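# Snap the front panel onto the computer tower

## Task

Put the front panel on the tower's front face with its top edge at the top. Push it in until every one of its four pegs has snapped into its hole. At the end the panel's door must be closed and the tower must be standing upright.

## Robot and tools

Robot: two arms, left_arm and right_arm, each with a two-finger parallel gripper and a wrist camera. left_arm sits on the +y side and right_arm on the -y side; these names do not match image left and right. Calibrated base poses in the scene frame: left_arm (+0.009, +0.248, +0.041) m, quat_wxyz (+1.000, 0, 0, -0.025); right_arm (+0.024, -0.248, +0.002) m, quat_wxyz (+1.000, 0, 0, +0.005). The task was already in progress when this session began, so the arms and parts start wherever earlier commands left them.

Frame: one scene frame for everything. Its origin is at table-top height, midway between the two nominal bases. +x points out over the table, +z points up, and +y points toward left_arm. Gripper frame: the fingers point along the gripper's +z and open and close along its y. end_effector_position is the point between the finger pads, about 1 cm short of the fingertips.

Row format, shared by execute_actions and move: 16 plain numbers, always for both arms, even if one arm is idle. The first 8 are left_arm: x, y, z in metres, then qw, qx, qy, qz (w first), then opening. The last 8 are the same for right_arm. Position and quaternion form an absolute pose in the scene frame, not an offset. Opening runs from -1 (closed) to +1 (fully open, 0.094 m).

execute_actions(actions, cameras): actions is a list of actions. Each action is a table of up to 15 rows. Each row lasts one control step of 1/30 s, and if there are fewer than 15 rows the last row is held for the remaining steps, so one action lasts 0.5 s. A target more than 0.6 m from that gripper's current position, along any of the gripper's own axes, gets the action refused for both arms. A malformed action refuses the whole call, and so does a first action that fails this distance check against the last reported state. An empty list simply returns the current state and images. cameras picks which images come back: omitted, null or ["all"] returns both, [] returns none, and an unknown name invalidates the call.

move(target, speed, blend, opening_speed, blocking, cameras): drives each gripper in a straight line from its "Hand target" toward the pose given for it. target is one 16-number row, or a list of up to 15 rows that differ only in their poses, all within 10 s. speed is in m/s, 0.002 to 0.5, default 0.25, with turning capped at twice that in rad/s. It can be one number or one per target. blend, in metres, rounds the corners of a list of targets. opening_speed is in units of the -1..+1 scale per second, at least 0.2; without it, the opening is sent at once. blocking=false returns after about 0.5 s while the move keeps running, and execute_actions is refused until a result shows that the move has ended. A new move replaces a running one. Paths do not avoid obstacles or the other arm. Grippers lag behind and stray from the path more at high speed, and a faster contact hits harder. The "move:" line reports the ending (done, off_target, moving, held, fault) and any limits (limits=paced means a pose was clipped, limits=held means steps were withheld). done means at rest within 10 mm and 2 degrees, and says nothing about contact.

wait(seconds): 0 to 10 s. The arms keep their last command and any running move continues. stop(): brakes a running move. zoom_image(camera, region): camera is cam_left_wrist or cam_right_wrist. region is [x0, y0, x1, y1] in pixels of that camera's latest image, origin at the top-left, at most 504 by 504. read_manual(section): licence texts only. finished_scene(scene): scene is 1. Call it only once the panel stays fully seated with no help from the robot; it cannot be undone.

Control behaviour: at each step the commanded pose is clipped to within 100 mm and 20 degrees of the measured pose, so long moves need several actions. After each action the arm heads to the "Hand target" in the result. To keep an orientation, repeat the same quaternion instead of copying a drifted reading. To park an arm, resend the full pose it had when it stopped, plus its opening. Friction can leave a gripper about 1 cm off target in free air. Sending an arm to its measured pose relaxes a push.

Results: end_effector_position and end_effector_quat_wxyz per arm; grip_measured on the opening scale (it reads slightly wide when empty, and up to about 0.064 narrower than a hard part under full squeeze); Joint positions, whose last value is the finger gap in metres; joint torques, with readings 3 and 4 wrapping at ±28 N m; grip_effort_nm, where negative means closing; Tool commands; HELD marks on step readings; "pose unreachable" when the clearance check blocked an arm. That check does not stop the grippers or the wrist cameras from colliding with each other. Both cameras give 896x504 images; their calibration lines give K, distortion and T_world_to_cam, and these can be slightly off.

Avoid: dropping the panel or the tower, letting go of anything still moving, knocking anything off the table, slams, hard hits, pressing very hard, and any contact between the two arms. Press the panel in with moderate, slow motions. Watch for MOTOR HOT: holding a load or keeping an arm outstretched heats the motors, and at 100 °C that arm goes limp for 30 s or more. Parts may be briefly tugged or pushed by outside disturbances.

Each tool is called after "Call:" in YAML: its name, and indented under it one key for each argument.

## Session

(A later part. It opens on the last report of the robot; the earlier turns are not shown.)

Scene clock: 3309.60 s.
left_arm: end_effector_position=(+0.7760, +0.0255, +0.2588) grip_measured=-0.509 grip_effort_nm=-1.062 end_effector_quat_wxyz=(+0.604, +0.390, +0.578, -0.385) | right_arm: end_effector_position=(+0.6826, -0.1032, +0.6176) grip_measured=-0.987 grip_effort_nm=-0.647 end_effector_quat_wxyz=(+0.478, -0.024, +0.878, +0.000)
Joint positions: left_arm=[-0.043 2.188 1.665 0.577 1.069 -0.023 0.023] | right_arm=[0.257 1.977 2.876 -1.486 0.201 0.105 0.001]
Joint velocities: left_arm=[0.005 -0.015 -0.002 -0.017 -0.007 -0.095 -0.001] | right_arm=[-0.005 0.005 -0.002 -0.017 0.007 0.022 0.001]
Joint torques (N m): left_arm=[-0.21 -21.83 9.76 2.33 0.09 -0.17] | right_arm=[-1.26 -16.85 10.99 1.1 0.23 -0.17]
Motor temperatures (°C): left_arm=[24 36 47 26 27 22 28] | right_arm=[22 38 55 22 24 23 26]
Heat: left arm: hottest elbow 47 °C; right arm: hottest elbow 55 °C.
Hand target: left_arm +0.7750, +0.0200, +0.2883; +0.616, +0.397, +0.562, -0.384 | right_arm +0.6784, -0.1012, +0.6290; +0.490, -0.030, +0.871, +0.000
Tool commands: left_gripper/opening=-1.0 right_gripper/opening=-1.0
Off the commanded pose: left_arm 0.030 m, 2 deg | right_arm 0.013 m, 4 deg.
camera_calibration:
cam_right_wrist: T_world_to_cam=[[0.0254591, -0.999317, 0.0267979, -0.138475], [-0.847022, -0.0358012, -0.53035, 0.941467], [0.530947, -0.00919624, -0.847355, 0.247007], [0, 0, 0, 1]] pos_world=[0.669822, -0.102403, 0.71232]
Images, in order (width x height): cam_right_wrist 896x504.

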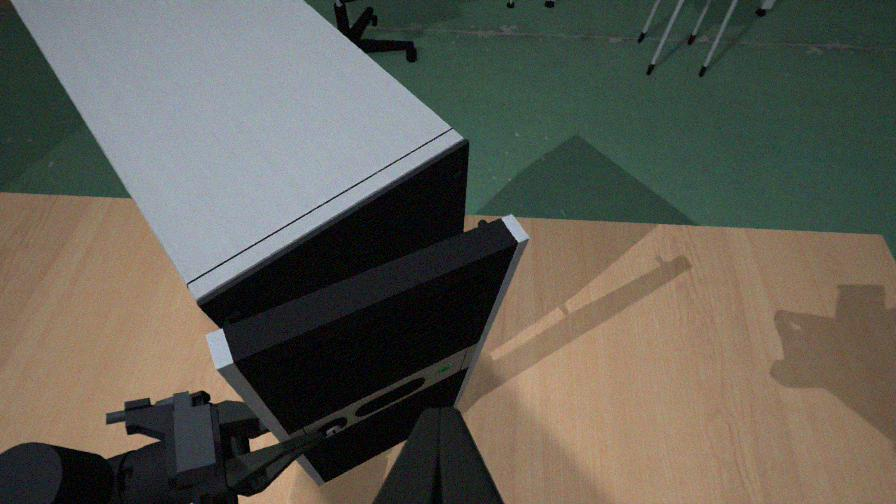

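Call:
move:
  target:
    - [0.72,-0.02,0.309,0.6155,0.3970,0.5615,-0.3842,-1,0.6784,-0.1012,0.6290,0.490,-0.030,0.871,0,-1]
    - [0.75,-0.01,0.310,0.6545,0.3319,0.6023,-0.3132,-1,0.6784,-0.1012,0.6290,0.490,-0.030,0.871,0,-1]
  speed: 0.1
  cameras: ["cam_right_wrist"]

Call:
zoom_image:
  camera: "cam_right_wrist"
  region: [150, 100, 550, 400]

Scene clock: 3332.63 s.
left_arm: end_effector_position=(+0.7533, -0.0055, +0.2642) grip_measured=-0.510 grip_effort_nm=-1.062 end_effector_quat_wxyz=(+0.630, +0.320, +0.630, -0.323) | right_arm: end_effector_position=(+0.6826, -0.1032, +0.6176) grip_measured=-0.987 grip_effort_nm=-0.652 end_effector_quat_wxyz=(+0.478, -0.024, +0.878, +0.000)
Joint positions: left_arm=[-0.126 2.061 1.479 0.584 0.769 -0.006 0.023] | right_arm=[0.257 1.977 2.876 -1.486 0.201 0.105 0.001]
Joint velocities: left_arm=[-0.024 -0.015 -0.002 -0.012 -0.051 -0.007 0] | right_arm=[-0.005 -0.015 0.012 -0.012 0.007 -0.037 -0.001]
Joint torques (N m): left_arm=[-0.32 -22.12 9.46 2.17 -0.16 0.15] | right_arm=[-0.97 -18.08 8.05 1.76 0.26 -0.19]
Motor temperatures (°C): left_arm=[24 36 47 26 26 22 28] | right_arm=[22 39 53 22 24 23 26]
Heat: left arm: hottest elbow 47 °C; right arm: hottest elbow 53 °C.
Hand target: left_arm +0.7499, -0.0097, +0.3092; +0.654, +0.332, +0.603, -0.312 | right_arm +0.6783, -0.1013, +0.6288; +0.490, -0.030, +0.871, +0.000
Off the commanded pose: left_arm 0.046 m, 5 deg | right_arm 0.012 m, 2 deg.
move: off_target (left_arm, right_arm)
camera_calibration:
cam_right_wrist: T_world_to_cam=[[0.0254591, -0.999317, 0.0267979, -0.138475], [-0.847022, -0.0358012, -0.53035, 0.941467], [0.530947, -0.00919624, -0.847355, 0.247007], [0, 0, 0, 1]] pos_world=[0.669822, -0.102403, 0.71232]
Images, in order (width x height): cam_right_wrist 896x504.

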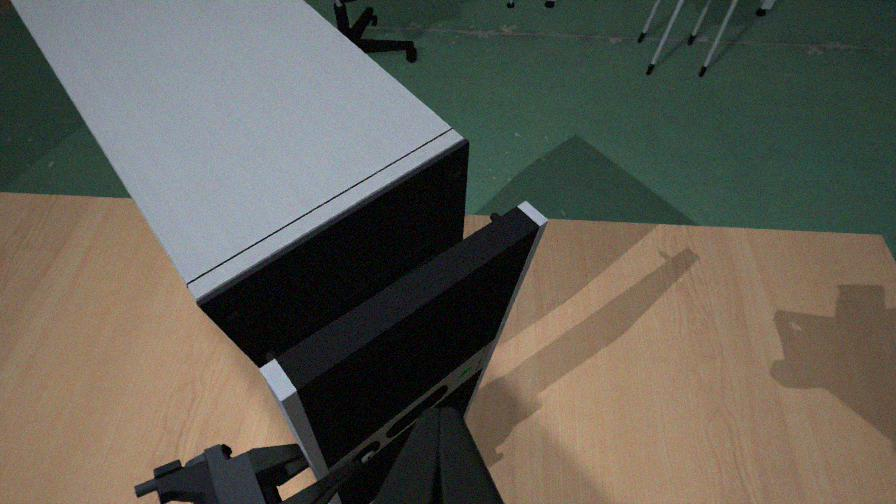

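Scaled by 1.260 from the camera's 896x504 image, which has a finer 1280x720 frame.

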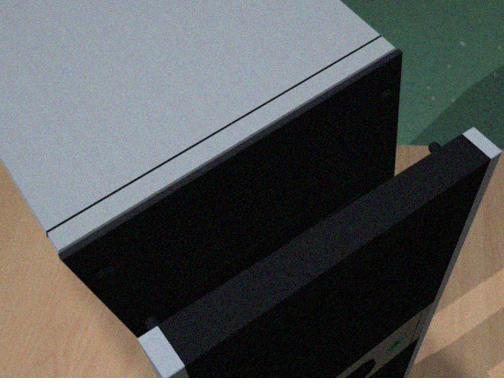

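Call:
move:
  target: [0.755,0.003,0.338,0.6619,0.3171,0.6103,-0.2971,-1,0.6784,-0.1012,0.6290,0.490,-0.030,0.871,0,-1]
  speed: 0.08
  cameras: ["cam_right_wrist"]

Call:
zoom_image:
  camera: "cam_right_wrist"
  region: [150, 100, 550, 400]

Scene clock: 3345.00 s.
left_arm: end_effector_position=(+0.7544, -0.0007, +0.2841) grip_measured=-0.510 grip_effort_nm=-1.062 end_effector_quat_wxyz=(+0.630, +0.306, +0.641, -0.312) | right_arm: end_effector_position=(+0.6826, -0.1032, +0.6176) grip_measured=-0.987 grip_effort_nm=-0.657 end_effector_quat_wxyz=(+0.478, -0.024, +0.878, +0.000)
Joint positions: left_arm=[-0.126 2.019 1.479 0.526 0.73 -0.005 0.023] | right_arm=[0.257 1.977 2.876 -1.486 0.201 0.105 0.001]
Joint velocities: left_arm=[0.005 0.005 -0.022 0.012 0.022 -0.037 0] | right_arm=[0.015 -0.005 0.002 0.012 -0.037 0.007 0]
Joint torques (N m): left_arm=[0.09 -21.95 10.51 2.33 -0.1 0.16] | right_arm=[-0.21 -17.73 8.13 1.83 0.24 -0.16]
Motor temperatures (°C): left_arm=[24 38 47 26 26 22 28] | right_arm=[22 39 51 22 24 23 26]
Heat: left arm: hottest elbow 47 °C; right arm: hottest elbow 51 °C.
Hand target: left_arm +0.7543, +0.0031, +0.3371; +0.662, +0.317, +0.611, -0.297 | right_arm +0.6783, -0.1013, +0.6288; +0.490, -0.030, +0.871, +0.000
Off the commanded pose: left_arm 0.054 m, 6 deg | right_arm 0.012 m, 2 deg.
move: off_target (left_arm, right_arm)
camera_calibration:
cam_right_wrist: T_world_to_cam=[[0.0256658, -0.999303, 0.0271182, -0.138812], [-0.84701, -0.0361464, -0.530346, 0.941421], [0.530957, -0.00935758, -0.847347, 0.246979], [0, 0, 0, 1]] pos_world=[0.66982, -0.102375, 0.71232]
Images, in order (width x height): cam_right_wrist 896x504.

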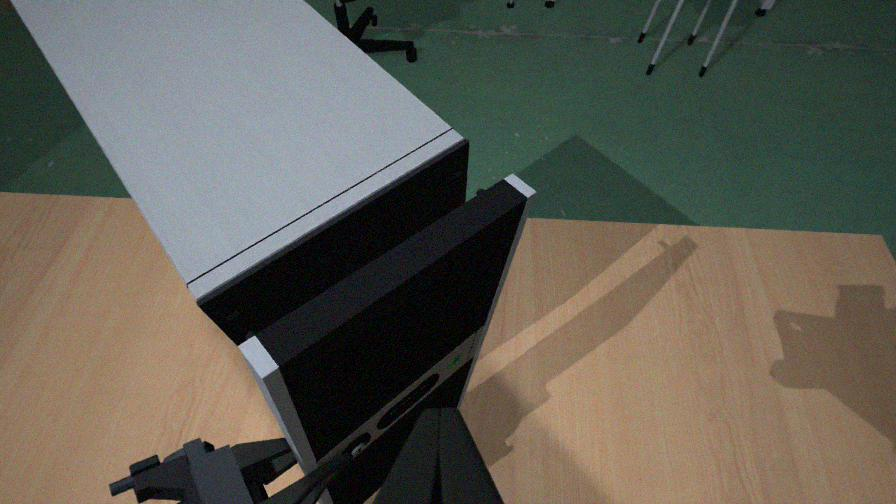

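Scaled by 1.260 from the camera's 896x504 image, which has a finer 1280x720 frame.

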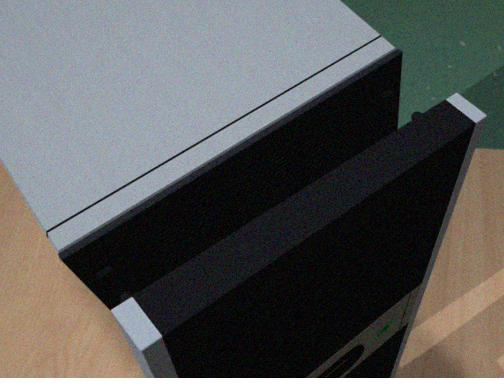

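Call:
move:
  target: [0.752,0.006,0.356,0.6665,0.3071,0.6155,-0.2864,-1,0.6784,-0.1012,0.6290,0.490,-0.030,0.871,0,-1]
  speed: 0.08
  cameras: ["cam_right_wrist"]

Call:
zoom_image:
  camera: "cam_right_wrist"
  region: [150, 100, 550, 400]

Call:
move:
  target:
    - [0.752,0.006,0.356,0.6665,0.3071,0.6155,-0.2864,-1,0.62,-0.25,0.58,0.60,-0.1,0.8,0.1,-1]
    - [0.752,0.006,0.356,0.6665,0.3071,0.6155,-0.2864,-1,0.45,-0.30,0.46,0.686,-0.05,0.686,0.05,-1]
  speed: 0.2
  cameras: ["cam_right_wrist"]

Scene clock: 3359.57 s.
left_arm: end_effector_position=(+0.7545, +0.0040, +0.3053) grip_measured=-0.510 grip_effort_nm=-1.072 end_effector_quat_wxyz=(+0.637, +0.296, +0.645, -0.300) | right_arm: end_effector_position=(+0.6826, -0.1032, +0.6176) grip_measured=-0.987 grip_effort_nm=-0.647 end_effector_quat_wxyz=(+0.478, -0.024, +0.878, +0.000)
Joint positions: left_arm=[-0.126 1.982 1.479 0.492 0.695 -0.003 0.023] | right_arm=[0.257 1.977 2.876 -1.486 0.201 0.105 0.001]
Joint velocities: left_arm=[-0.015 -0.015 -0.002 -0.017 -0.037 0.007 0.001] | right_arm=[0.005 -0.024 0.002 0.007 0.007 0.007 -0.001]
Joint torques (N m): left_arm=[0.03 -21.42 10.4 2.3 -0.1 0.16] | right_arm=[-0.5 -17.61 8.09 1.83 0.26 -0.17]
Motor temperatures (°C): left_arm=[24 38 48 26 26 22 28] | right_arm=[22 39 50 22 24 23 26]
Heat: left arm: hottest elbow 48 °C; right arm: hottest elbow 50 °C.
Hand target: left_arm +0.7517, +0.0059, +0.3553; +0.667, +0.307, +0.616, -0.286 | right_arm +0.6783, -0.1013, +0.6288; +0.490, -0.030, +0.871, +0.000
Off the commanded pose: left_arm 0.051 m, 5 deg | right_arm 0.012 m, 2 deg.
move: off_target (left_arm, right_arm)
camera_calibration:
cam_right_wrist: T_world_to_cam=[[0.0256658, -0.999303, 0.0271182, -0.138812], [-0.84701, -0.0361464, -0.530346, 0.941421], [0.530957, -0.00935758, -0.847347, 0.246979], [0, 0, 0, 1]] pos_world=[0.66982, -0.102375, 0.71232]
Images, in order (width x height): cam_right_wrist 896x504.

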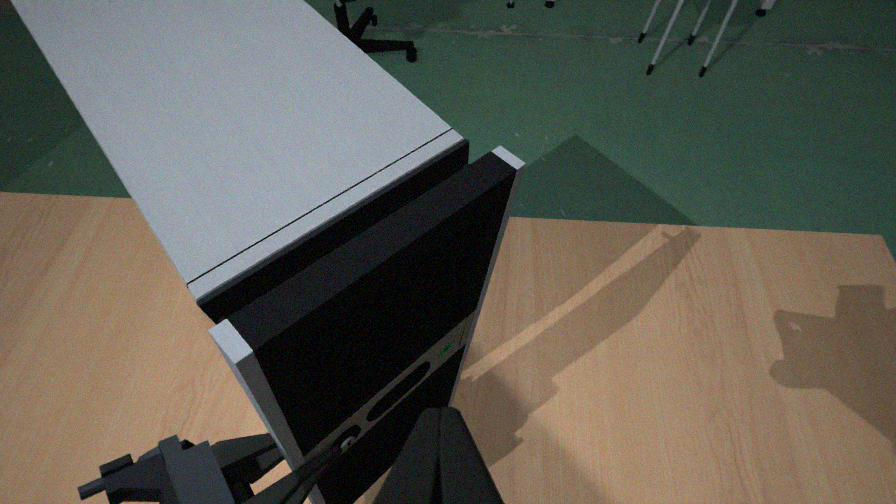

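Scaled by 1.260 from the camera's 896x504 image, which has a finer 1280x720 frame.

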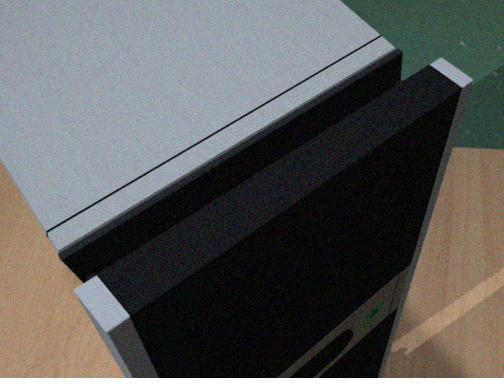

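Scene clock: 3362.40 s.
left_arm: end_effector_position=(+0.7545, +0.0040, +0.3053) grip_measured=-0.510 grip_effort_nm=-1.067 end_effector_quat_wxyz=(+0.637, +0.296, +0.645, -0.300) | right_arm: end_effector_position=(+0.4544, -0.2950, +0.4485) grip_measured=-0.988 grip_effort_nm=-0.657 end_effector_quat_wxyz=(+0.697, -0.049, +0.713, +0.057)
Joint positions: left_arm=[-0.126 1.982 1.479 0.492 0.694 -0.003 0.023] | right_arm=[-0.281 0.824 0.818 -0.018 -0.419 0.004 0.001]
Joint velocities: left_arm=[-0.005 -0.024 0.007 -0.002 0.007 -0.037 -0.002] | right_arm=[0.005 -0.015 -0.012 0.022 -0.139 -0.037 0]
Joint torques (N m): left_arm=[0.26 -21.6 10.28 2.36 -0.1 0.16] | right_arm=[-1.85 -5.19 10.54 2.04 -0.15 0.07]
Motor temperatures (°C): left_arm=[24 38 48 26 26 22 28] | right_arm=[22 39 50 22 24 23 26]
Heat: left arm: hottest elbow 48 °C; right arm: hottest elbow 50 °C.
Hand target: left_arm +0.7515, +0.0059, +0.3553; +0.667, +0.307, +0.616, -0.286 | right_arm +0.4514, -0.2990, +0.4554; +0.705, -0.044, +0.706, +0.056
Off the commanded pose: left_arm 0.051 m, 5 deg | right_arm 0.013 m, 1 deg.
move: off_target (left_arm, right_arm)
camera_calibration:
cam_right_wrist: T_world_to_cam=[[0.132041, -0.991065, -0.0188322, -0.345293], [-0.442192, -0.0418893, -0.895942, 0.629849], [0.887148, 0.126629, -0.443772, -0.0797522], [0, 0, 0, 1]] pos_world=[0.394859, -0.305725, 0.522413]
Images, in order (width x height): cam_right_wrist 896x504.

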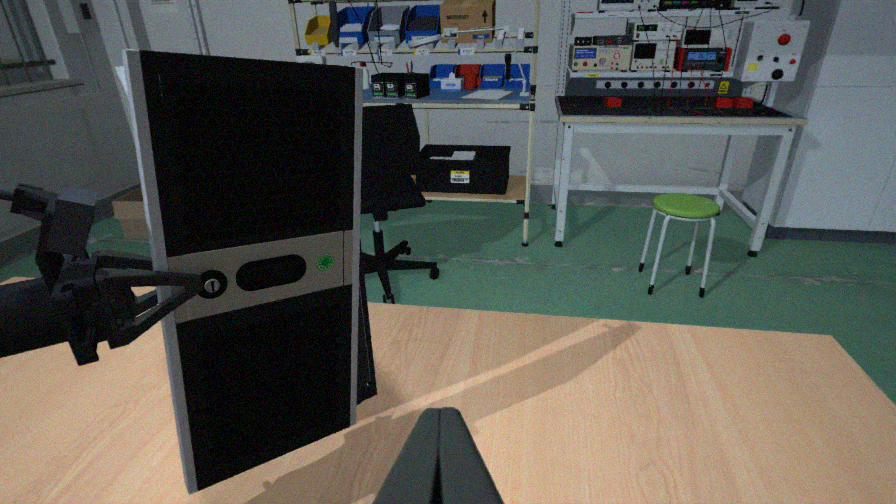

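Call:
move:
  target: [0.745,0.002,0.350,0.7053,0.2984,0.5650,-0.3060,-1,0.4514,-0.299,0.4554,0.705,-0.044,0.706,0.056,-1]
  speed: 0.08
  cameras: ["cam_right_wrist"]

Call:
zoom_image:
  camera: "cam_right_wrist"
  region: [100, 20, 500, 500]

Scene clock: 3404.33 s.
left_arm: end_effector_position=(+0.7441, +0.0051, +0.3351) grip_measured=-0.510 grip_effort_nm=-1.067 end_effector_quat_wxyz=(+0.691, +0.295, +0.584, -0.307) | right_arm: end_effector_position=(+0.4544, -0.2948, +0.4486) grip_measured=-0.988 grip_effort_nm=-0.652 end_effector_quat_wxyz=(+0.697, -0.049, +0.713, +0.057)
Joint positions: left_arm=[-0.126 1.982 1.447 0.724 0.7 -0.073 0.023] | right_arm=[-0.281 0.824 0.818 -0.017 -0.42 0.004 0.001]
Joint velocities: left_arm=[-0.005 -0.015 0.002 -0.027 -0.007 0.007 0] | right_arm=[0.005 -0.005 -0.007 0.007 -0.022 -0.051 0]
Joint torques (N m): left_arm=[-0.26 -17.44 9.78 3.26 -0.18 -0.06] | right_arm=[-2.43 -5.25 10.77 1.98 -0.11 0.05]
Motor temperatures (°C): left_arm=[24 38 48 26 26 22 28] | right_arm=[22 35 51 22 24 23 26]
Heat: left arm: hottest elbow 48 °C; right arm: hottest elbow 51 °C.
Hand target: left_arm +0.7451, +0.0019, +0.3502; +0.706, +0.297, +0.566, -0.306 | right_arm +0.4515, -0.2989, +0.4553; +0.705, -0.044, +0.706, +0.056
Off the commanded pose: left_arm 0.015 m, 3 deg | right_arm 0.009 m, 1 deg.
move: off_target (left_arm)
camera_calibration:
cam_right_wrist: T_world_to_cam=[[0.132786, -0.990954, -0.019462, -0.345184], [-0.44193, -0.0416188, -0.896084, 0.62995], [0.887168, 0.127588, -0.443458, -0.0795805], [0, 0, 0, 1]] pos_world=[0.39483, -0.30569, 0.52248]
Images, in order (width x height): cam_right_wrist 896x504.

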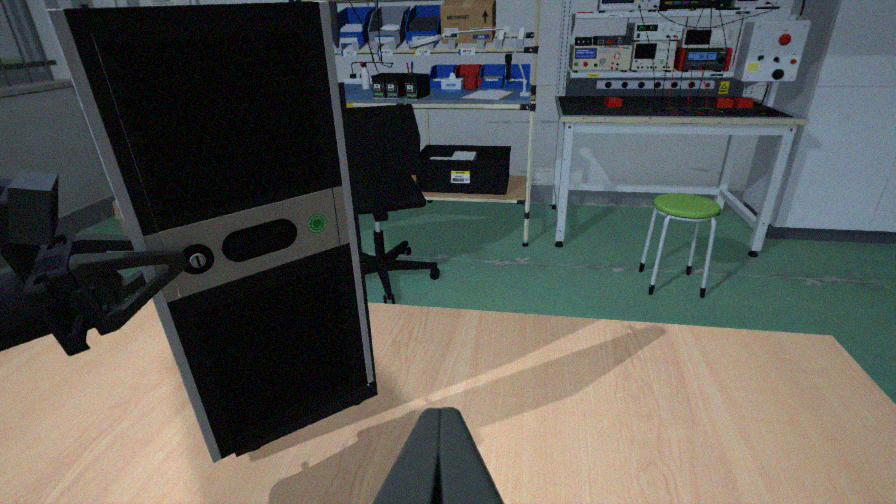

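Scaled by 1.050 from the camera's 896x504 image, which has a finer 1280x720 frame.

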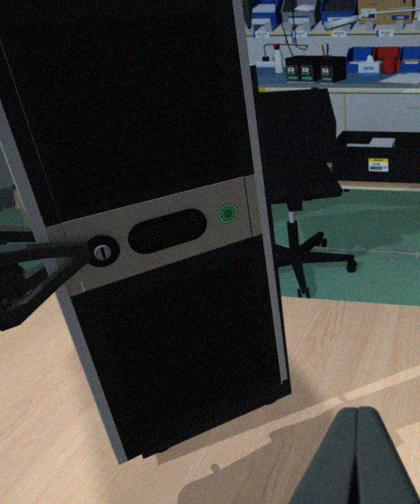

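Call:
move:
  target: [0.745,0.002,0.297,0.6889,0.3019,0.5763,-0.3194,-1,0.4514,-0.299,0.4554,0.705,-0.044,0.706,0.056,-1]
  speed: 0.08
  cameras: ["cam_right_wrist"]

Call:
zoom_image:
  camera: "cam_right_wrist"
  region: [100, 20, 500, 500]

Scene clock: 3431.53 s.
left_arm: end_effector_position=(+0.7412, +0.0014, +0.2767) grip_measured=-0.510 grip_effort_nm=-1.067 end_effector_quat_wxyz=(+0.671, +0.299, +0.597, -0.322) | right_arm: end_effector_position=(+0.4544, -0.2948, +0.4486) grip_measured=-0.988 grip_effort_nm=-0.647 end_effector_quat_wxyz=(+0.697, -0.049, +0.713, +0.057)
Joint positions: left_arm=[-0.126 2.052 1.412 0.786 0.732 -0.081 0.023] | right_arm=[-0.281 0.824 0.818 -0.017 -0.42 0.004 0.001]
Joint velocities: left_arm=[-0.015 -0.015 0.007 -0.007 0.022 -0.081 0] | right_arm=[0.015 -0.005 -0.017 0.002 -0.037 0.037 0]
Joint torques (N m): left_arm=[0.38 -18.14 9.46 3.22 -0.07 -0.06] | right_arm=[-2.32 -5.01 10.56 2.18 -0.11 0.1]
Motor temperatures (°C): left_arm=[24 37 47 26 25 22 28] | right_arm=[22 34 51 22 24 23 26]
Heat: left arm: hottest elbow 47 °C; right arm: hottest elbow 51 °C.
Hand target: left_arm +0.7438, +0.0022, +0.2971; +0.689, +0.302, +0.576, -0.319 | right_arm +0.4515, -0.2989, +0.4554; +0.705, -0.044, +0.706, +0.056
Off the commanded pose: left_arm 0.021 m, 3 deg | right_arm 0.009 m, 1 deg.
move: off_target (left_arm)
camera_calibration:
cam_right_wrist: T_world_to_cam=[[0.132786, -0.990954, -0.019462, -0.345184], [-0.44193, -0.0416188, -0.896084, 0.62995], [0.887168, 0.127588, -0.443458, -0.0795805], [0, 0, 0, 1]] pos_world=[0.39483, -0.30569, 0.52248]
Images, in order (width x height): cam_right_wrist 896x504.

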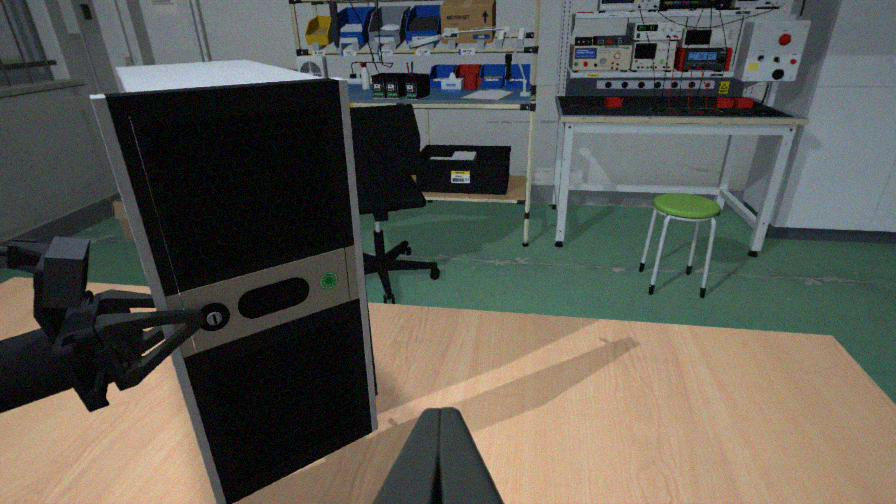

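Scaled by 1.050 from the camera's 896x504 image, which has a finer 1280x720 frame.

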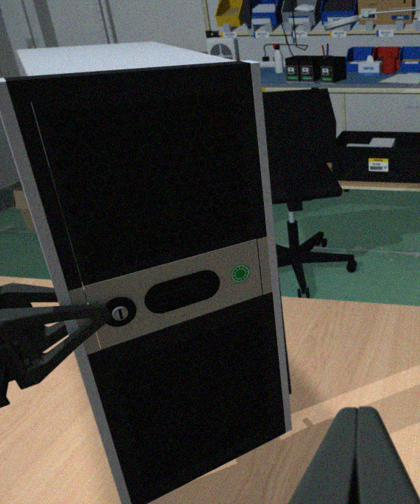

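Call:
move:
  target:
    - [0.745,0.002,0.297,0.6904,0.3048,0.5688,-0.327,-1,0.50,-0.25,0.58,0.60,-0.1,0.8,0.1,-1]
    - [0.745,0.002,0.297,0.6904,0.3048,0.5688,-0.327,-1,0.6784,-0.1012,0.6290,0.490,-0.030,0.871,0,-1]
  speed: 0.2
  cameras: ["cam_right_wrist"]

Call:
zoom_image:
  camera: "cam_right_wrist"
  region: [150, 100, 550, 400]

Scene clock: 3455.03 s.
left_arm: end_effector_position=(+0.7386, -0.0004, +0.2769) grip_measured=-0.510 grip_effort_nm=-1.062 end_effector_quat_wxyz=(+0.671, +0.302, +0.590, -0.332) | right_arm: end_effector_position=(+0.6792, -0.1049, +0.6238) grip_measured=-0.988 grip_effort_nm=-0.647 end_effector_quat_wxyz=(+0.484, -0.042, +0.874, -0.011)
Joint positions: left_arm=[-0.126 2.059 1.412 0.813 0.75 -0.1 0.023] | right_arm=[0.257 1.959 2.855 -1.471 0.205 0.061 0.001]
Joint velocities: left_arm=[-0.015 0.005 0.002 0.002 -0.066 -0.066 0.001] | right_arm=[-0.005 0.005 0.012 0.007 -0.007 -0.051 0]
Joint torques (N m): left_arm=[0.56 -17.79 10.04 3.28 -0.1 -0.04] | right_arm=[-0.73 -15.85 10.92 1.17 0.25 0.1]
Motor temperatures (°C): left_arm=[24 36 47 26 25 21 28] | right_arm=[22 33 51 22 24 23 26]
Heat: left arm: hottest elbow 47 °C; right arm: hottest elbow 51 °C.
Hand target: left_arm +0.7444, +0.0022, +0.2969; +0.690, +0.305, +0.569, -0.327 | right_arm +0.6766, -0.1024, +0.6330; +0.494, -0.036, +0.869, -0.006
Off the commanded pose: left_arm 0.021 m, 3 deg | right_arm 0.006 m, 2 deg.
move: off_target (left_arm)
camera_calibration:
cam_right_wrist: T_world_to_cam=[[0.0449209, -0.996954, 0.0637631, -0.176306], [-0.838145, -0.0723428, -0.540629, 0.938376], [0.543595, -0.0291571, -0.838841, 0.238006], [0, 0, 0, 1]] pos_world=[0.665036, -0.100944, 0.718205]
Images, in order (width x height): cam_right_wrist 896x504.

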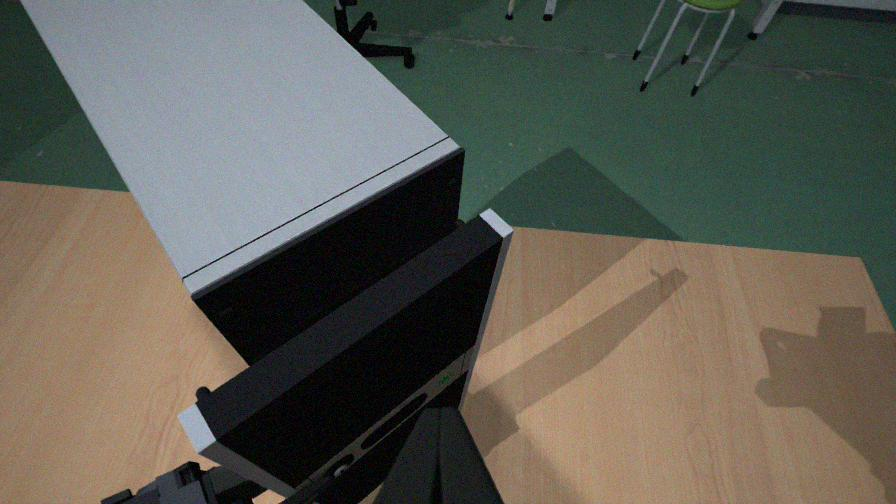

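Scaled by 1.260 from the camera's 896x504 image, which has a finer 1280x720 frame.

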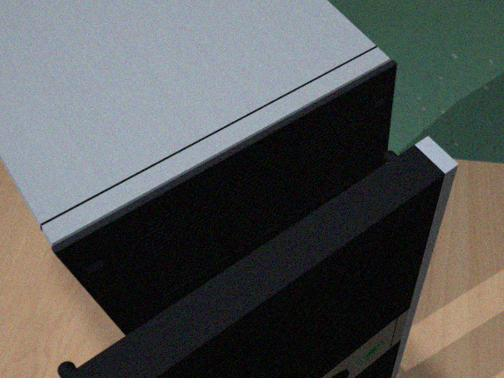

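Call:
move:
  target: [0.787,-0.001,0.284,0.6812,0.3064,0.5667,-0.3482,-1,0.6784,-0.1012,0.6290,0.490,-0.030,0.871,0,-1]
  speed: 0.08
  cameras: ["cam_right_wrist"]

Call:
zoom_image:
  camera: "cam_right_wrist"
  region: [150, 100, 550, 400]

Call:
move:
  target:
    - [0.787,-0.001,0.284,0.6812,0.3064,0.5667,-0.3482,-1,0.50,-0.25,0.58,0.60,-0.1,0.8,0.1,-1]
    - [0.787,-0.001,0.284,0.6812,0.3064,0.5667,-0.3482,-1,0.45,-0.30,0.46,0.686,-0.05,0.686,0.05,-1]
  speed: 0.2
  cameras: ["cam_right_wrist"]

Call:
zoom_image:
  camera: "cam_right_wrist"
  region: [100, 20, 500, 500]

Scene clock: 3476.63 s.
left_arm: end_effector_position=(+0.7701, -0.0008, +0.2489) grip_measured=-0.510 grip_effort_nm=-1.067 end_effector_quat_wxyz=(+0.659, +0.301, +0.592, -0.354) | right_arm: end_effector_position=(+0.6792, -0.1049, +0.6237) grip_measured=-0.988 grip_effort_nm=-0.662 end_effector_quat_wxyz=(+0.484, -0.034, +0.875, -0.007)
Joint positions: left_arm=[-0.112 2.175 1.535 0.81 0.794 -0.144 0.023] | right_arm=[0.257 1.959 2.855 -1.471 0.205 0.078 0.001]
Joint velocities: left_arm=[0.005 0.015 -0.002 -0.007 0.051 0.037 0.001] | right_arm=[-0.005 -0.005 0.007 -0.007 -0.007 0.022 0.001]
Joint torques (N m): left_arm=[0.62 -19.08 13.03 2.24 -0.11 -0.06] | right_arm=[-1.08 -16.91 8.54 1.57 0.05 0.05]
Motor temperatures (°C): left_arm=[24 35 47 26 25 21 28] | right_arm=[22 35 49 22 24 23 26]
Heat: left arm: hottest elbow 47 °C; right arm: hottest elbow 49 °C.
Hand target: left_arm +0.7839, +0.0005, +0.2837; +0.681, +0.306, +0.567, -0.348 | right_arm +0.6783, -0.1013, +0.6288; +0.490, -0.030, +0.871, +0.000
Off the commanded pose: left_arm 0.039 m, 4 deg | right_arm 0.007 m, 1 deg.
move: off_target (left_arm)
camera_calibration:
cam_right_wrist: T_world_to_cam=[[0.0354522, -0.998185, 0.0486905, -0.160609], [-0.839161, -0.0561923, -0.540972, 0.940892], [0.542726, -0.0216806, -0.83963, 0.239834], [0, 0, 0, 1]] pos_world=[0.66509, -0.102247, 0.718188]
Images, in order (width x height): cam_right_wrist 896x504.

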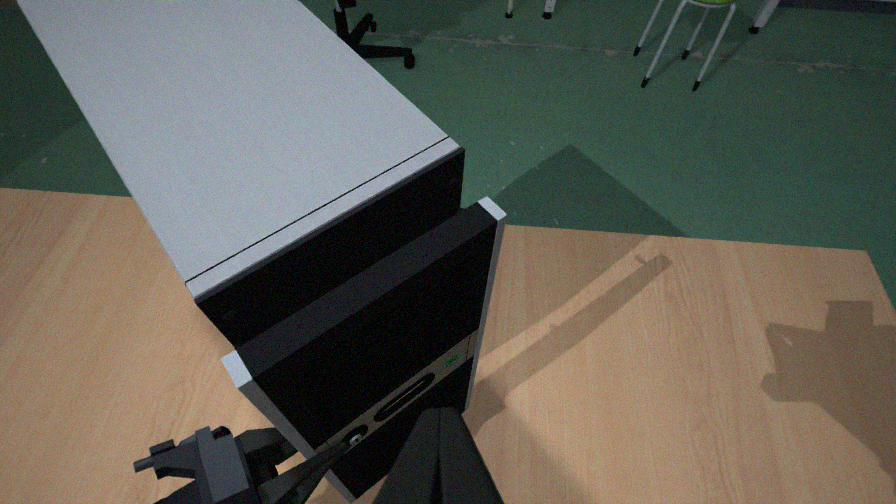

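Scaled by 1.260 from the camera's 896x504 image, which has a finer 1280x720 frame.

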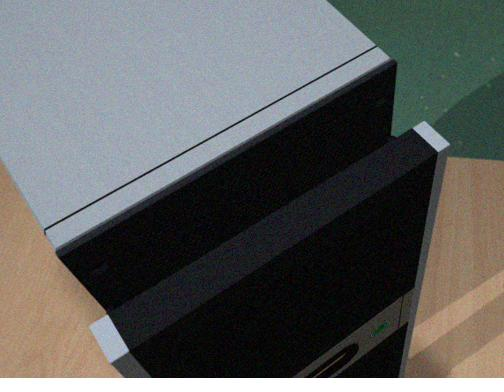

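Scene clock: 3479.53 s.
left_arm: end_effector_position=(+0.7706, -0.0010, +0.2498) grip_measured=-0.510 grip_effort_nm=-1.062 end_effector_quat_wxyz=(+0.659, +0.301, +0.592, -0.354) | right_arm: end_effector_position=(+0.4547, -0.2953, +0.4482) grip_measured=-0.988 grip_effort_nm=-0.647 end_effector_quat_wxyz=(+0.697, -0.049, +0.713, +0.057)
Joint positions: left_arm=[-0.112 2.175 1.537 0.809 0.795 -0.144 0.023] | right_arm=[-0.281 0.826 0.819 -0.018 -0.42 0.003 0.001]
Joint velocities: left_arm=[0.005 0.015 -0.012 -0.002 0.037 0.007 -0.001] | right_arm=[-0.005 0.005 0.002 -0.007 -0.066 0.066 0]
Joint torques (N m): left_arm=[0.32 -19.25 12.97 2.18 -0.14 -0.07] | right_arm=[-2.2 -5.25 10.55 2.06 -0.11 0.06]
Motor temperatures (°C): left_arm=[24 35 48 26 25 21 28] | right_arm=[22 35 49 22 24 23 26]
Heat: left arm: hottest elbow 48 °C; right arm: hottest elbow 49 °C.
Hand target: left_arm +0.7841, +0.0001, +0.2836; +0.681, +0.306, +0.567, -0.348 | right_arm +0.4513, -0.2989, +0.4555; +0.705, -0.044, +0.706, +0.056
Off the commanded pose: left_arm 0.038 m, 4 deg | right_arm 0.014 m, 2 deg.
move: off_target (left_arm, right_arm)
camera_calibration:
cam_right_wrist: T_world_to_cam=[[0.13203, -0.991065, -0.0189162, -0.345588], [-0.443124, -0.0419413, -0.895478, 0.629883], [0.886684, 0.126612, -0.444703, -0.0794937], [0, 0, 0, 1]] pos_world=[0.39523, -0.306017, 0.522158]
Images, in order (width x height): cam_right_wrist 896x504.

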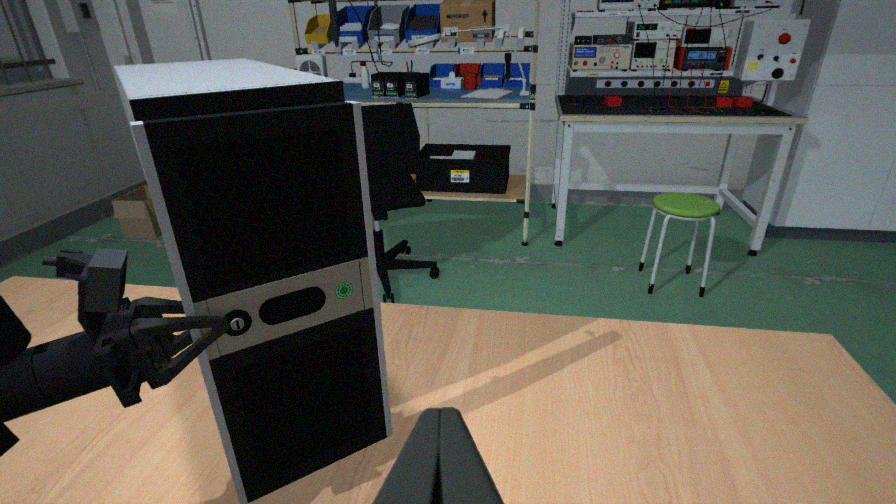

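Scaled by 1.050 from the camera's 896x504 image, which has a finer 1280x720 frame.

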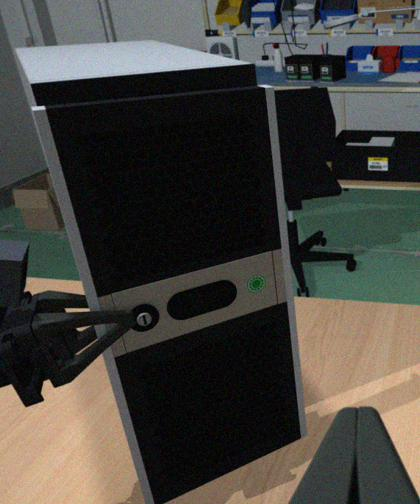

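Call:
move:
  target:
    - [0.800,0.003,0.298,0.6807,0.3041,0.5717,-0.343,-1,0.50,-0.25,0.58,0.60,-0.1,0.8,0.1,-1]
    - [0.800,0.003,0.298,0.6807,0.3041,0.5717,-0.343,-1,0.6784,-0.1012,0.6290,0.490,-0.030,0.871,0,-1]
  speed: 0.15
  cameras: ["cam_right_wrist"]

Call:
zoom_image:
  camera: "cam_right_wrist"
  region: [150, 100, 550, 400]

Call:
move:
  target:
    - [0.800,0.003,0.298,0.6807,0.3041,0.5717,-0.343,-1,0.63,-0.28,0.56,0.38,0.2,0.7,0.5,-1]
    - [0.800,0.003,0.298,0.6807,0.3041,0.5717,-0.343,-1,0.75,-0.36,0.45,0.164,0.17,0.696,0.677,-1]
    - [0.800,0.003,0.298,0.6807,0.3041,0.5717,-0.343,-1,0.90,-0.32,0.43,-0.032,-0.034,0.711,0.698,-1]
  speed: 0.2
  cameras: ["cam_right_wrist"]

Scene clock: 3508.30 s.
left_arm: end_effector_position=(+0.7829, +0.0002, +0.2627) grip_measured=-0.510 grip_effort_nm=-1.067 end_effector_quat_wxyz=(+0.655, +0.298, +0.597, -0.354) | right_arm: end_effector_position=(+0.6795, -0.1061, +0.6236) grip_measured=-0.988 grip_effort_nm=-0.647 end_effector_quat_wxyz=(+0.483, -0.041, +0.874, -0.011)
Joint positions: left_arm=[-0.109 2.175 1.587 0.745 0.794 -0.144 0.023] | right_arm=[0.255 1.959 2.856 -1.471 0.205 0.061 0.001]
Joint velocities: left_arm=[-0.005 0.005 -0.007 -0.007 -0.037 0.051 -0.001] | right_arm=[-0.005 -0.005 -0.032 -0.007 0.007 -0.022 0]
Joint torques (N m): left_arm=[0.56 -19.19 13.38 2.3 -0.29 0.04] | right_arm=[-0.67 -16.09 11.14 0.95 0.25 0.07]
Motor temperatures (°C): left_arm=[24 35 48 26 25 21 28] | right_arm=[22 34 51 22 24 23 26]
Heat: left arm: hottest elbow 48 °C; right arm: hottest elbow 51 °C.
Hand target: left_arm +0.7971, +0.0041, +0.2977; +0.681, +0.304, +0.572, -0.343 | right_arm +0.6767, -0.1025, +0.6328; +0.494, -0.036, +0.869, -0.006
Off the commanded pose: left_arm 0.039 m, 4 deg | right_arm 0.007 m, 2 deg.
move: off_target (left_arm)
camera_calibration:
cam_right_wrist: T_world_to_cam=[[0.0431871, -0.997053, 0.0634073, -0.17609], [-0.838704, -0.0706683, -0.539982, 0.938557], [0.542872, -0.0298598, -0.839285, 0.238306], [0, 0, 0, 1]] pos_world=[0.665407, -0.102129, 0.717976]
Images, in order (width x height): cam_right_wrist 896x504.

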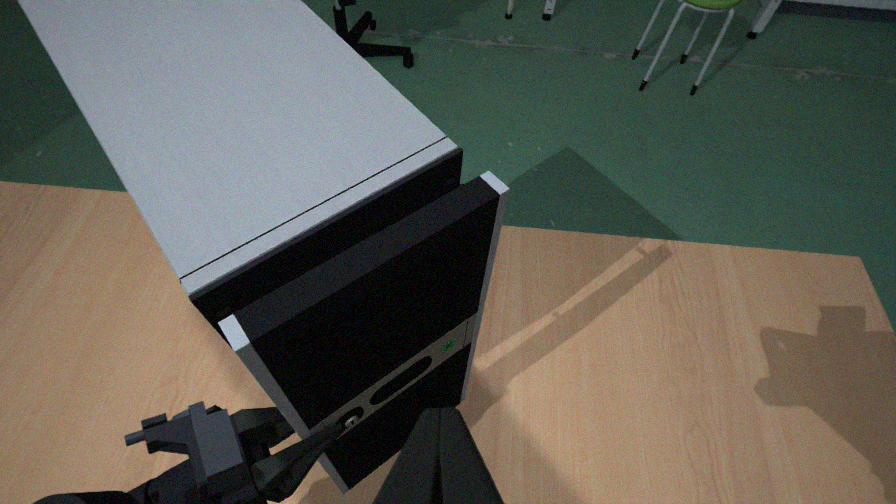

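Scaled by 1.260 from the camera's 896x504 image, which has a finer 1280x720 frame.

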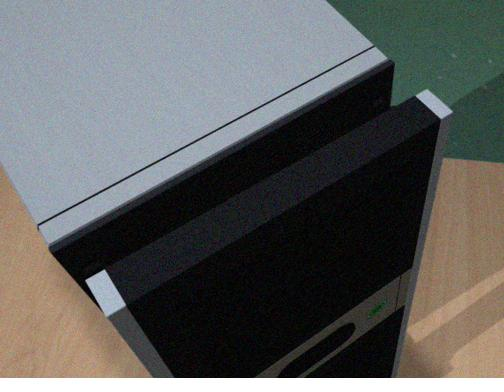

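Scene clock: 3516.17 s.
left_arm: end_effector_position=(+0.7830, +0.0005, +0.2627) grip_measured=-0.510 grip_effort_nm=-1.062 end_effector_quat_wxyz=(+0.655, +0.298, +0.597, -0.354) | right_arm: end_effector_position=(+0.9062, -0.3260, +0.4167) grip_measured=-0.987 grip_effort_nm=-0.657 end_effector_quat_wxyz=(+0.182, +0.220, +0.629, +0.723)
Joint positions: left_arm=[-0.108 2.175 1.587 0.745 0.794 -0.144 0.023] | right_arm=[-0.283 2.595 2.863 0.084 -1.241 1.995 0.001]
Joint velocities: left_arm=[-0.005 -0.024 -0.007 -0.002 0.022 0.037 0] | right_arm=[-0.015 -0.015 0.002 0.007 -0.037 -0.022 -0.001]
Joint torques (N m): left_arm=[0.44 -19.49 13.41 2.21 -0.3 0.02] | right_arm=[-0.62 -24.59 14.86 1.57 0.4 0.02]
Motor temperatures (°C): left_arm=[24 35 49 26 25 21 28] | right_arm=[22 35 51 22 24 23 26]
Heat: left arm: hottest elbow 49 °C; right arm: hottest elbow 51 °C.
Hand target: left_arm +0.7969, +0.0042, +0.2978; +0.681, +0.304, +0.572, -0.343 | right_arm +0.9030, -0.3169, +0.4316; +0.192, +0.203, +0.628, +0.726
Off the commanded pose: left_arm 0.039 m, 4 deg | right_arm 0.016 m, 40 deg; orientation clipped.
elbow stopped short (right arm): the move would have taken joint 3 (elbow) straighter than the controller allows.
move: off_target (left_arm, right_arm); limits=paced
camera_calibration:
cam_right_wrist: T_world_to_cam=[[-0.0282609, 0.131266, -0.990944, 0.479908], [-0.98971, 0.135434, 0.0461661, 0.961194], [0.140268, 0.982052, 0.126088, 0.227541], [0, 0, 0, 1]] pos_world=[0.93295, -0.416631, 0.402497]
Images, in order (width x height): cam_right_wrist 896x504.

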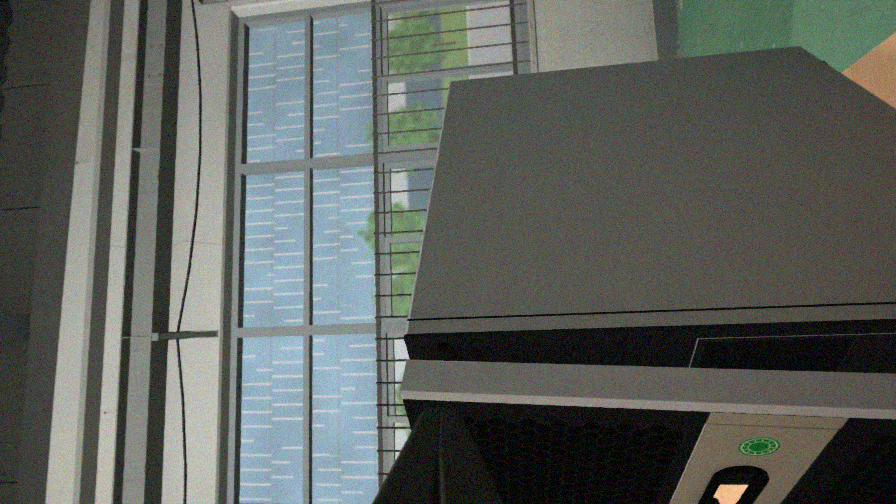

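Call:
move:
  target: [0.796,0.008,0.301,0.6914,0.315,0.5679,-0.3184,-1,0.903,-0.317,0.4316,0.192,0.203,0.628,0.726,-1]
  speed: 0.06
  cameras: ["cam_right_wrist"]

Call:
move:
  target:
    - [0.796,0.008,0.301,0.6914,0.315,0.5679,-0.3184,-1,0.75,-0.36,0.47,0.164,0.17,0.696,0.677,-1]
    - [0.796,0.008,0.301,0.6914,0.315,0.5679,-0.3184,-1,0.63,-0.28,0.56,0.38,0.2,0.7,0.5,-1]
    - [0.796,0.008,0.301,0.6914,0.315,0.5679,-0.3184,-1,0.6784,-0.1012,0.6290,0.490,-0.030,0.871,0,-1]
  speed: 0.25
  cameras: ["cam_right_wrist"]

Call:
zoom_image:
  camera: "cam_right_wrist"
  region: [150, 100, 550, 400]

Scene clock: 3537.53 s.
left_arm: end_effector_position=(+0.7856, +0.0037, +0.2618) grip_measured=-0.510 grip_effort_nm=-1.062 end_effector_quat_wxyz=(+0.664, +0.305, +0.595, -0.335) | right_arm: end_effector_position=(+0.9055, -0.3259, +0.4190) grip_measured=-0.987 grip_effort_nm=-0.657 end_effector_quat_wxyz=(+0.188, +0.214, +0.629, +0.723)
Joint positions: left_arm=[-0.106 2.175 1.587 0.738 0.78 -0.099 0.023] | right_arm=[-0.283 2.595 2.863 0.102 -1.241 1.996 0.001]
Joint velocities: left_arm=[-0.015 -0.015 -0.002 -0.007 0.051 -0.022 -0.001] | right_arm=[0.015 -0.005 -0.012 0.007 -0.081 0.022 0]
Joint torques (N m): left_arm=[1.14 -20.95 11.71 2.13 -0.29 0.16] | right_arm=[0.15 -25.93 11.7 1.5 0.44 -0.02]
Motor temperatures (°C): left_arm=[24 35 51 26 25 21 28] | right_arm=[22 41 51 22 24 23 26]
Heat: left arm: hottest elbow 51 °C; right arm: hottest elbow 51 °C.
Hand target: left_arm +0.7939, +0.0086, +0.3007; +0.691, +0.314, +0.568, -0.318 | right_arm +0.9026, -0.3170, +0.4316; +0.192, +0.203, +0.628, +0.726
Off the commanded pose: left_arm 0.041 m, 5 deg | right_arm 0.016 m, 1 deg.
move: off_target (left_arm, right_arm)
camera_calibration:
cam_right_wrist: T_world_to_cam=[[-0.0118899, 0.12748, -0.99177, 0.466403], [-0.990258, 0.136113, 0.0293675, 0.968128], [0.138736, 0.982457, 0.12462, 0.229338], [0, 0, 0, 1]] pos_world=[0.932425, -0.416546, 0.405553]
Images, in order (width x height): cam_right_wrist 896x504.

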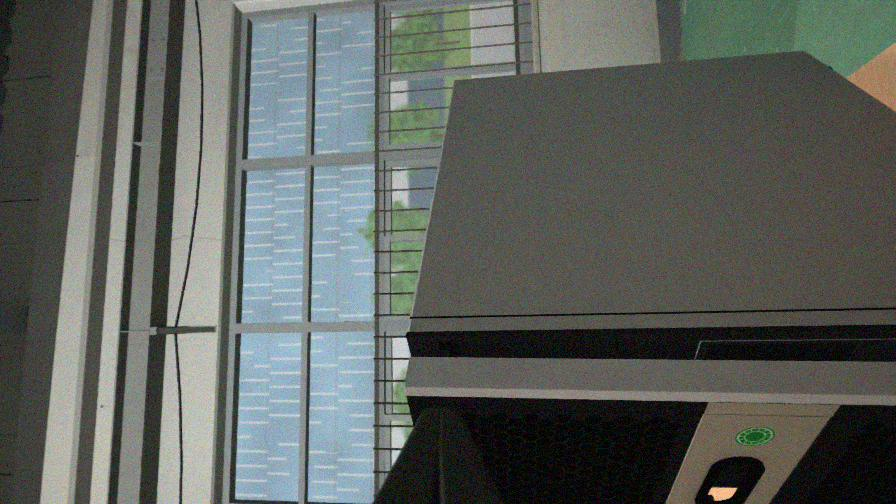

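Scene clock: 3543.30 s.
left_arm: end_effector_position=(+0.7857, +0.0037, +0.2618) grip_measured=-0.510 grip_effort_nm=-1.067 end_effector_quat_wxyz=(+0.664, +0.305, +0.595, -0.334) | right_arm: end_effector_position=(+0.6737, -0.1068, +0.6142) grip_measured=-0.988 grip_effort_nm=-0.652 end_effector_quat_wxyz=(+0.478, -0.032, +0.877, -0.009)
Joint positions: left_arm=[-0.106 2.175 1.587 0.738 0.78 -0.098 0.023] | right_arm=[0.258 1.861 2.656 -1.383 0.21 0.083 0.001]
Joint velocities: left_arm=[-0.015 0.005 -0.022 -0.007 -0.037 -0.081 -0.002] | right_arm=[-0.015 -0.005 0.012 0.002 -0.007 -0.051 0]
Joint torques (N m): left_arm=[0.85 -21.01 11.7 2.22 -0.31 0.16] | right_arm=[-0.91 -15.15 12.08 0.98 0.23 -0.23]
Motor temperatures (°C): left_arm=[24 35 51 26 25 21 28] | right_arm=[22 40 51 22 24 23 26]
Heat: left arm: hottest elbow 51 °C; right arm: hottest elbow 51 °C.
Hand target: left_arm +0.7940, +0.0086, +0.3007; +0.691, +0.314, +0.568, -0.318 | right_arm +0.6721, -0.1039, +0.6259; +0.490, -0.037, +0.871, -0.009
Off the commanded pose: left_arm 0.041 m, 5 deg | right_arm 0.016 m, 2 deg.
move: off_target (left_arm, right_arm)
camera_calibration:
cam_right_wrist: T_world_to_cam=[[0.0302101, -0.998267, 0.0504989, -0.159372], [-0.845838, -0.0524513, -0.530854, 0.929774], [0.532583, -0.0266767, -0.845957, 0.244966], [0, 0, 0, 1]] pos_world=[0.660788, -0.103793, 0.708853]
Images, in order (width x height): cam_right_wrist 896x504.

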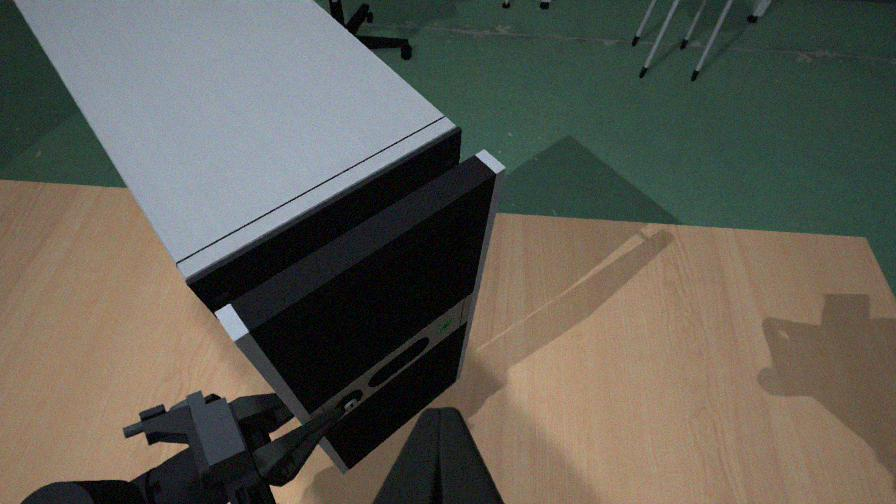

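Scaled by 1.260 from the camera's 896x504 image, which has a finer 1280x720 frame.

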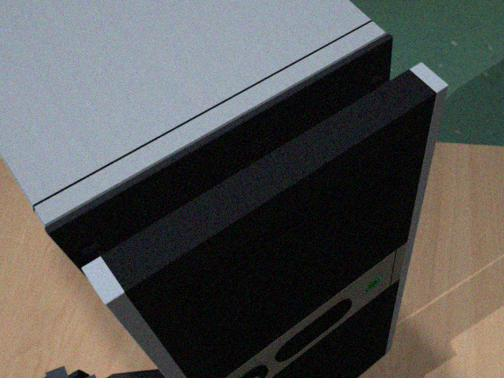

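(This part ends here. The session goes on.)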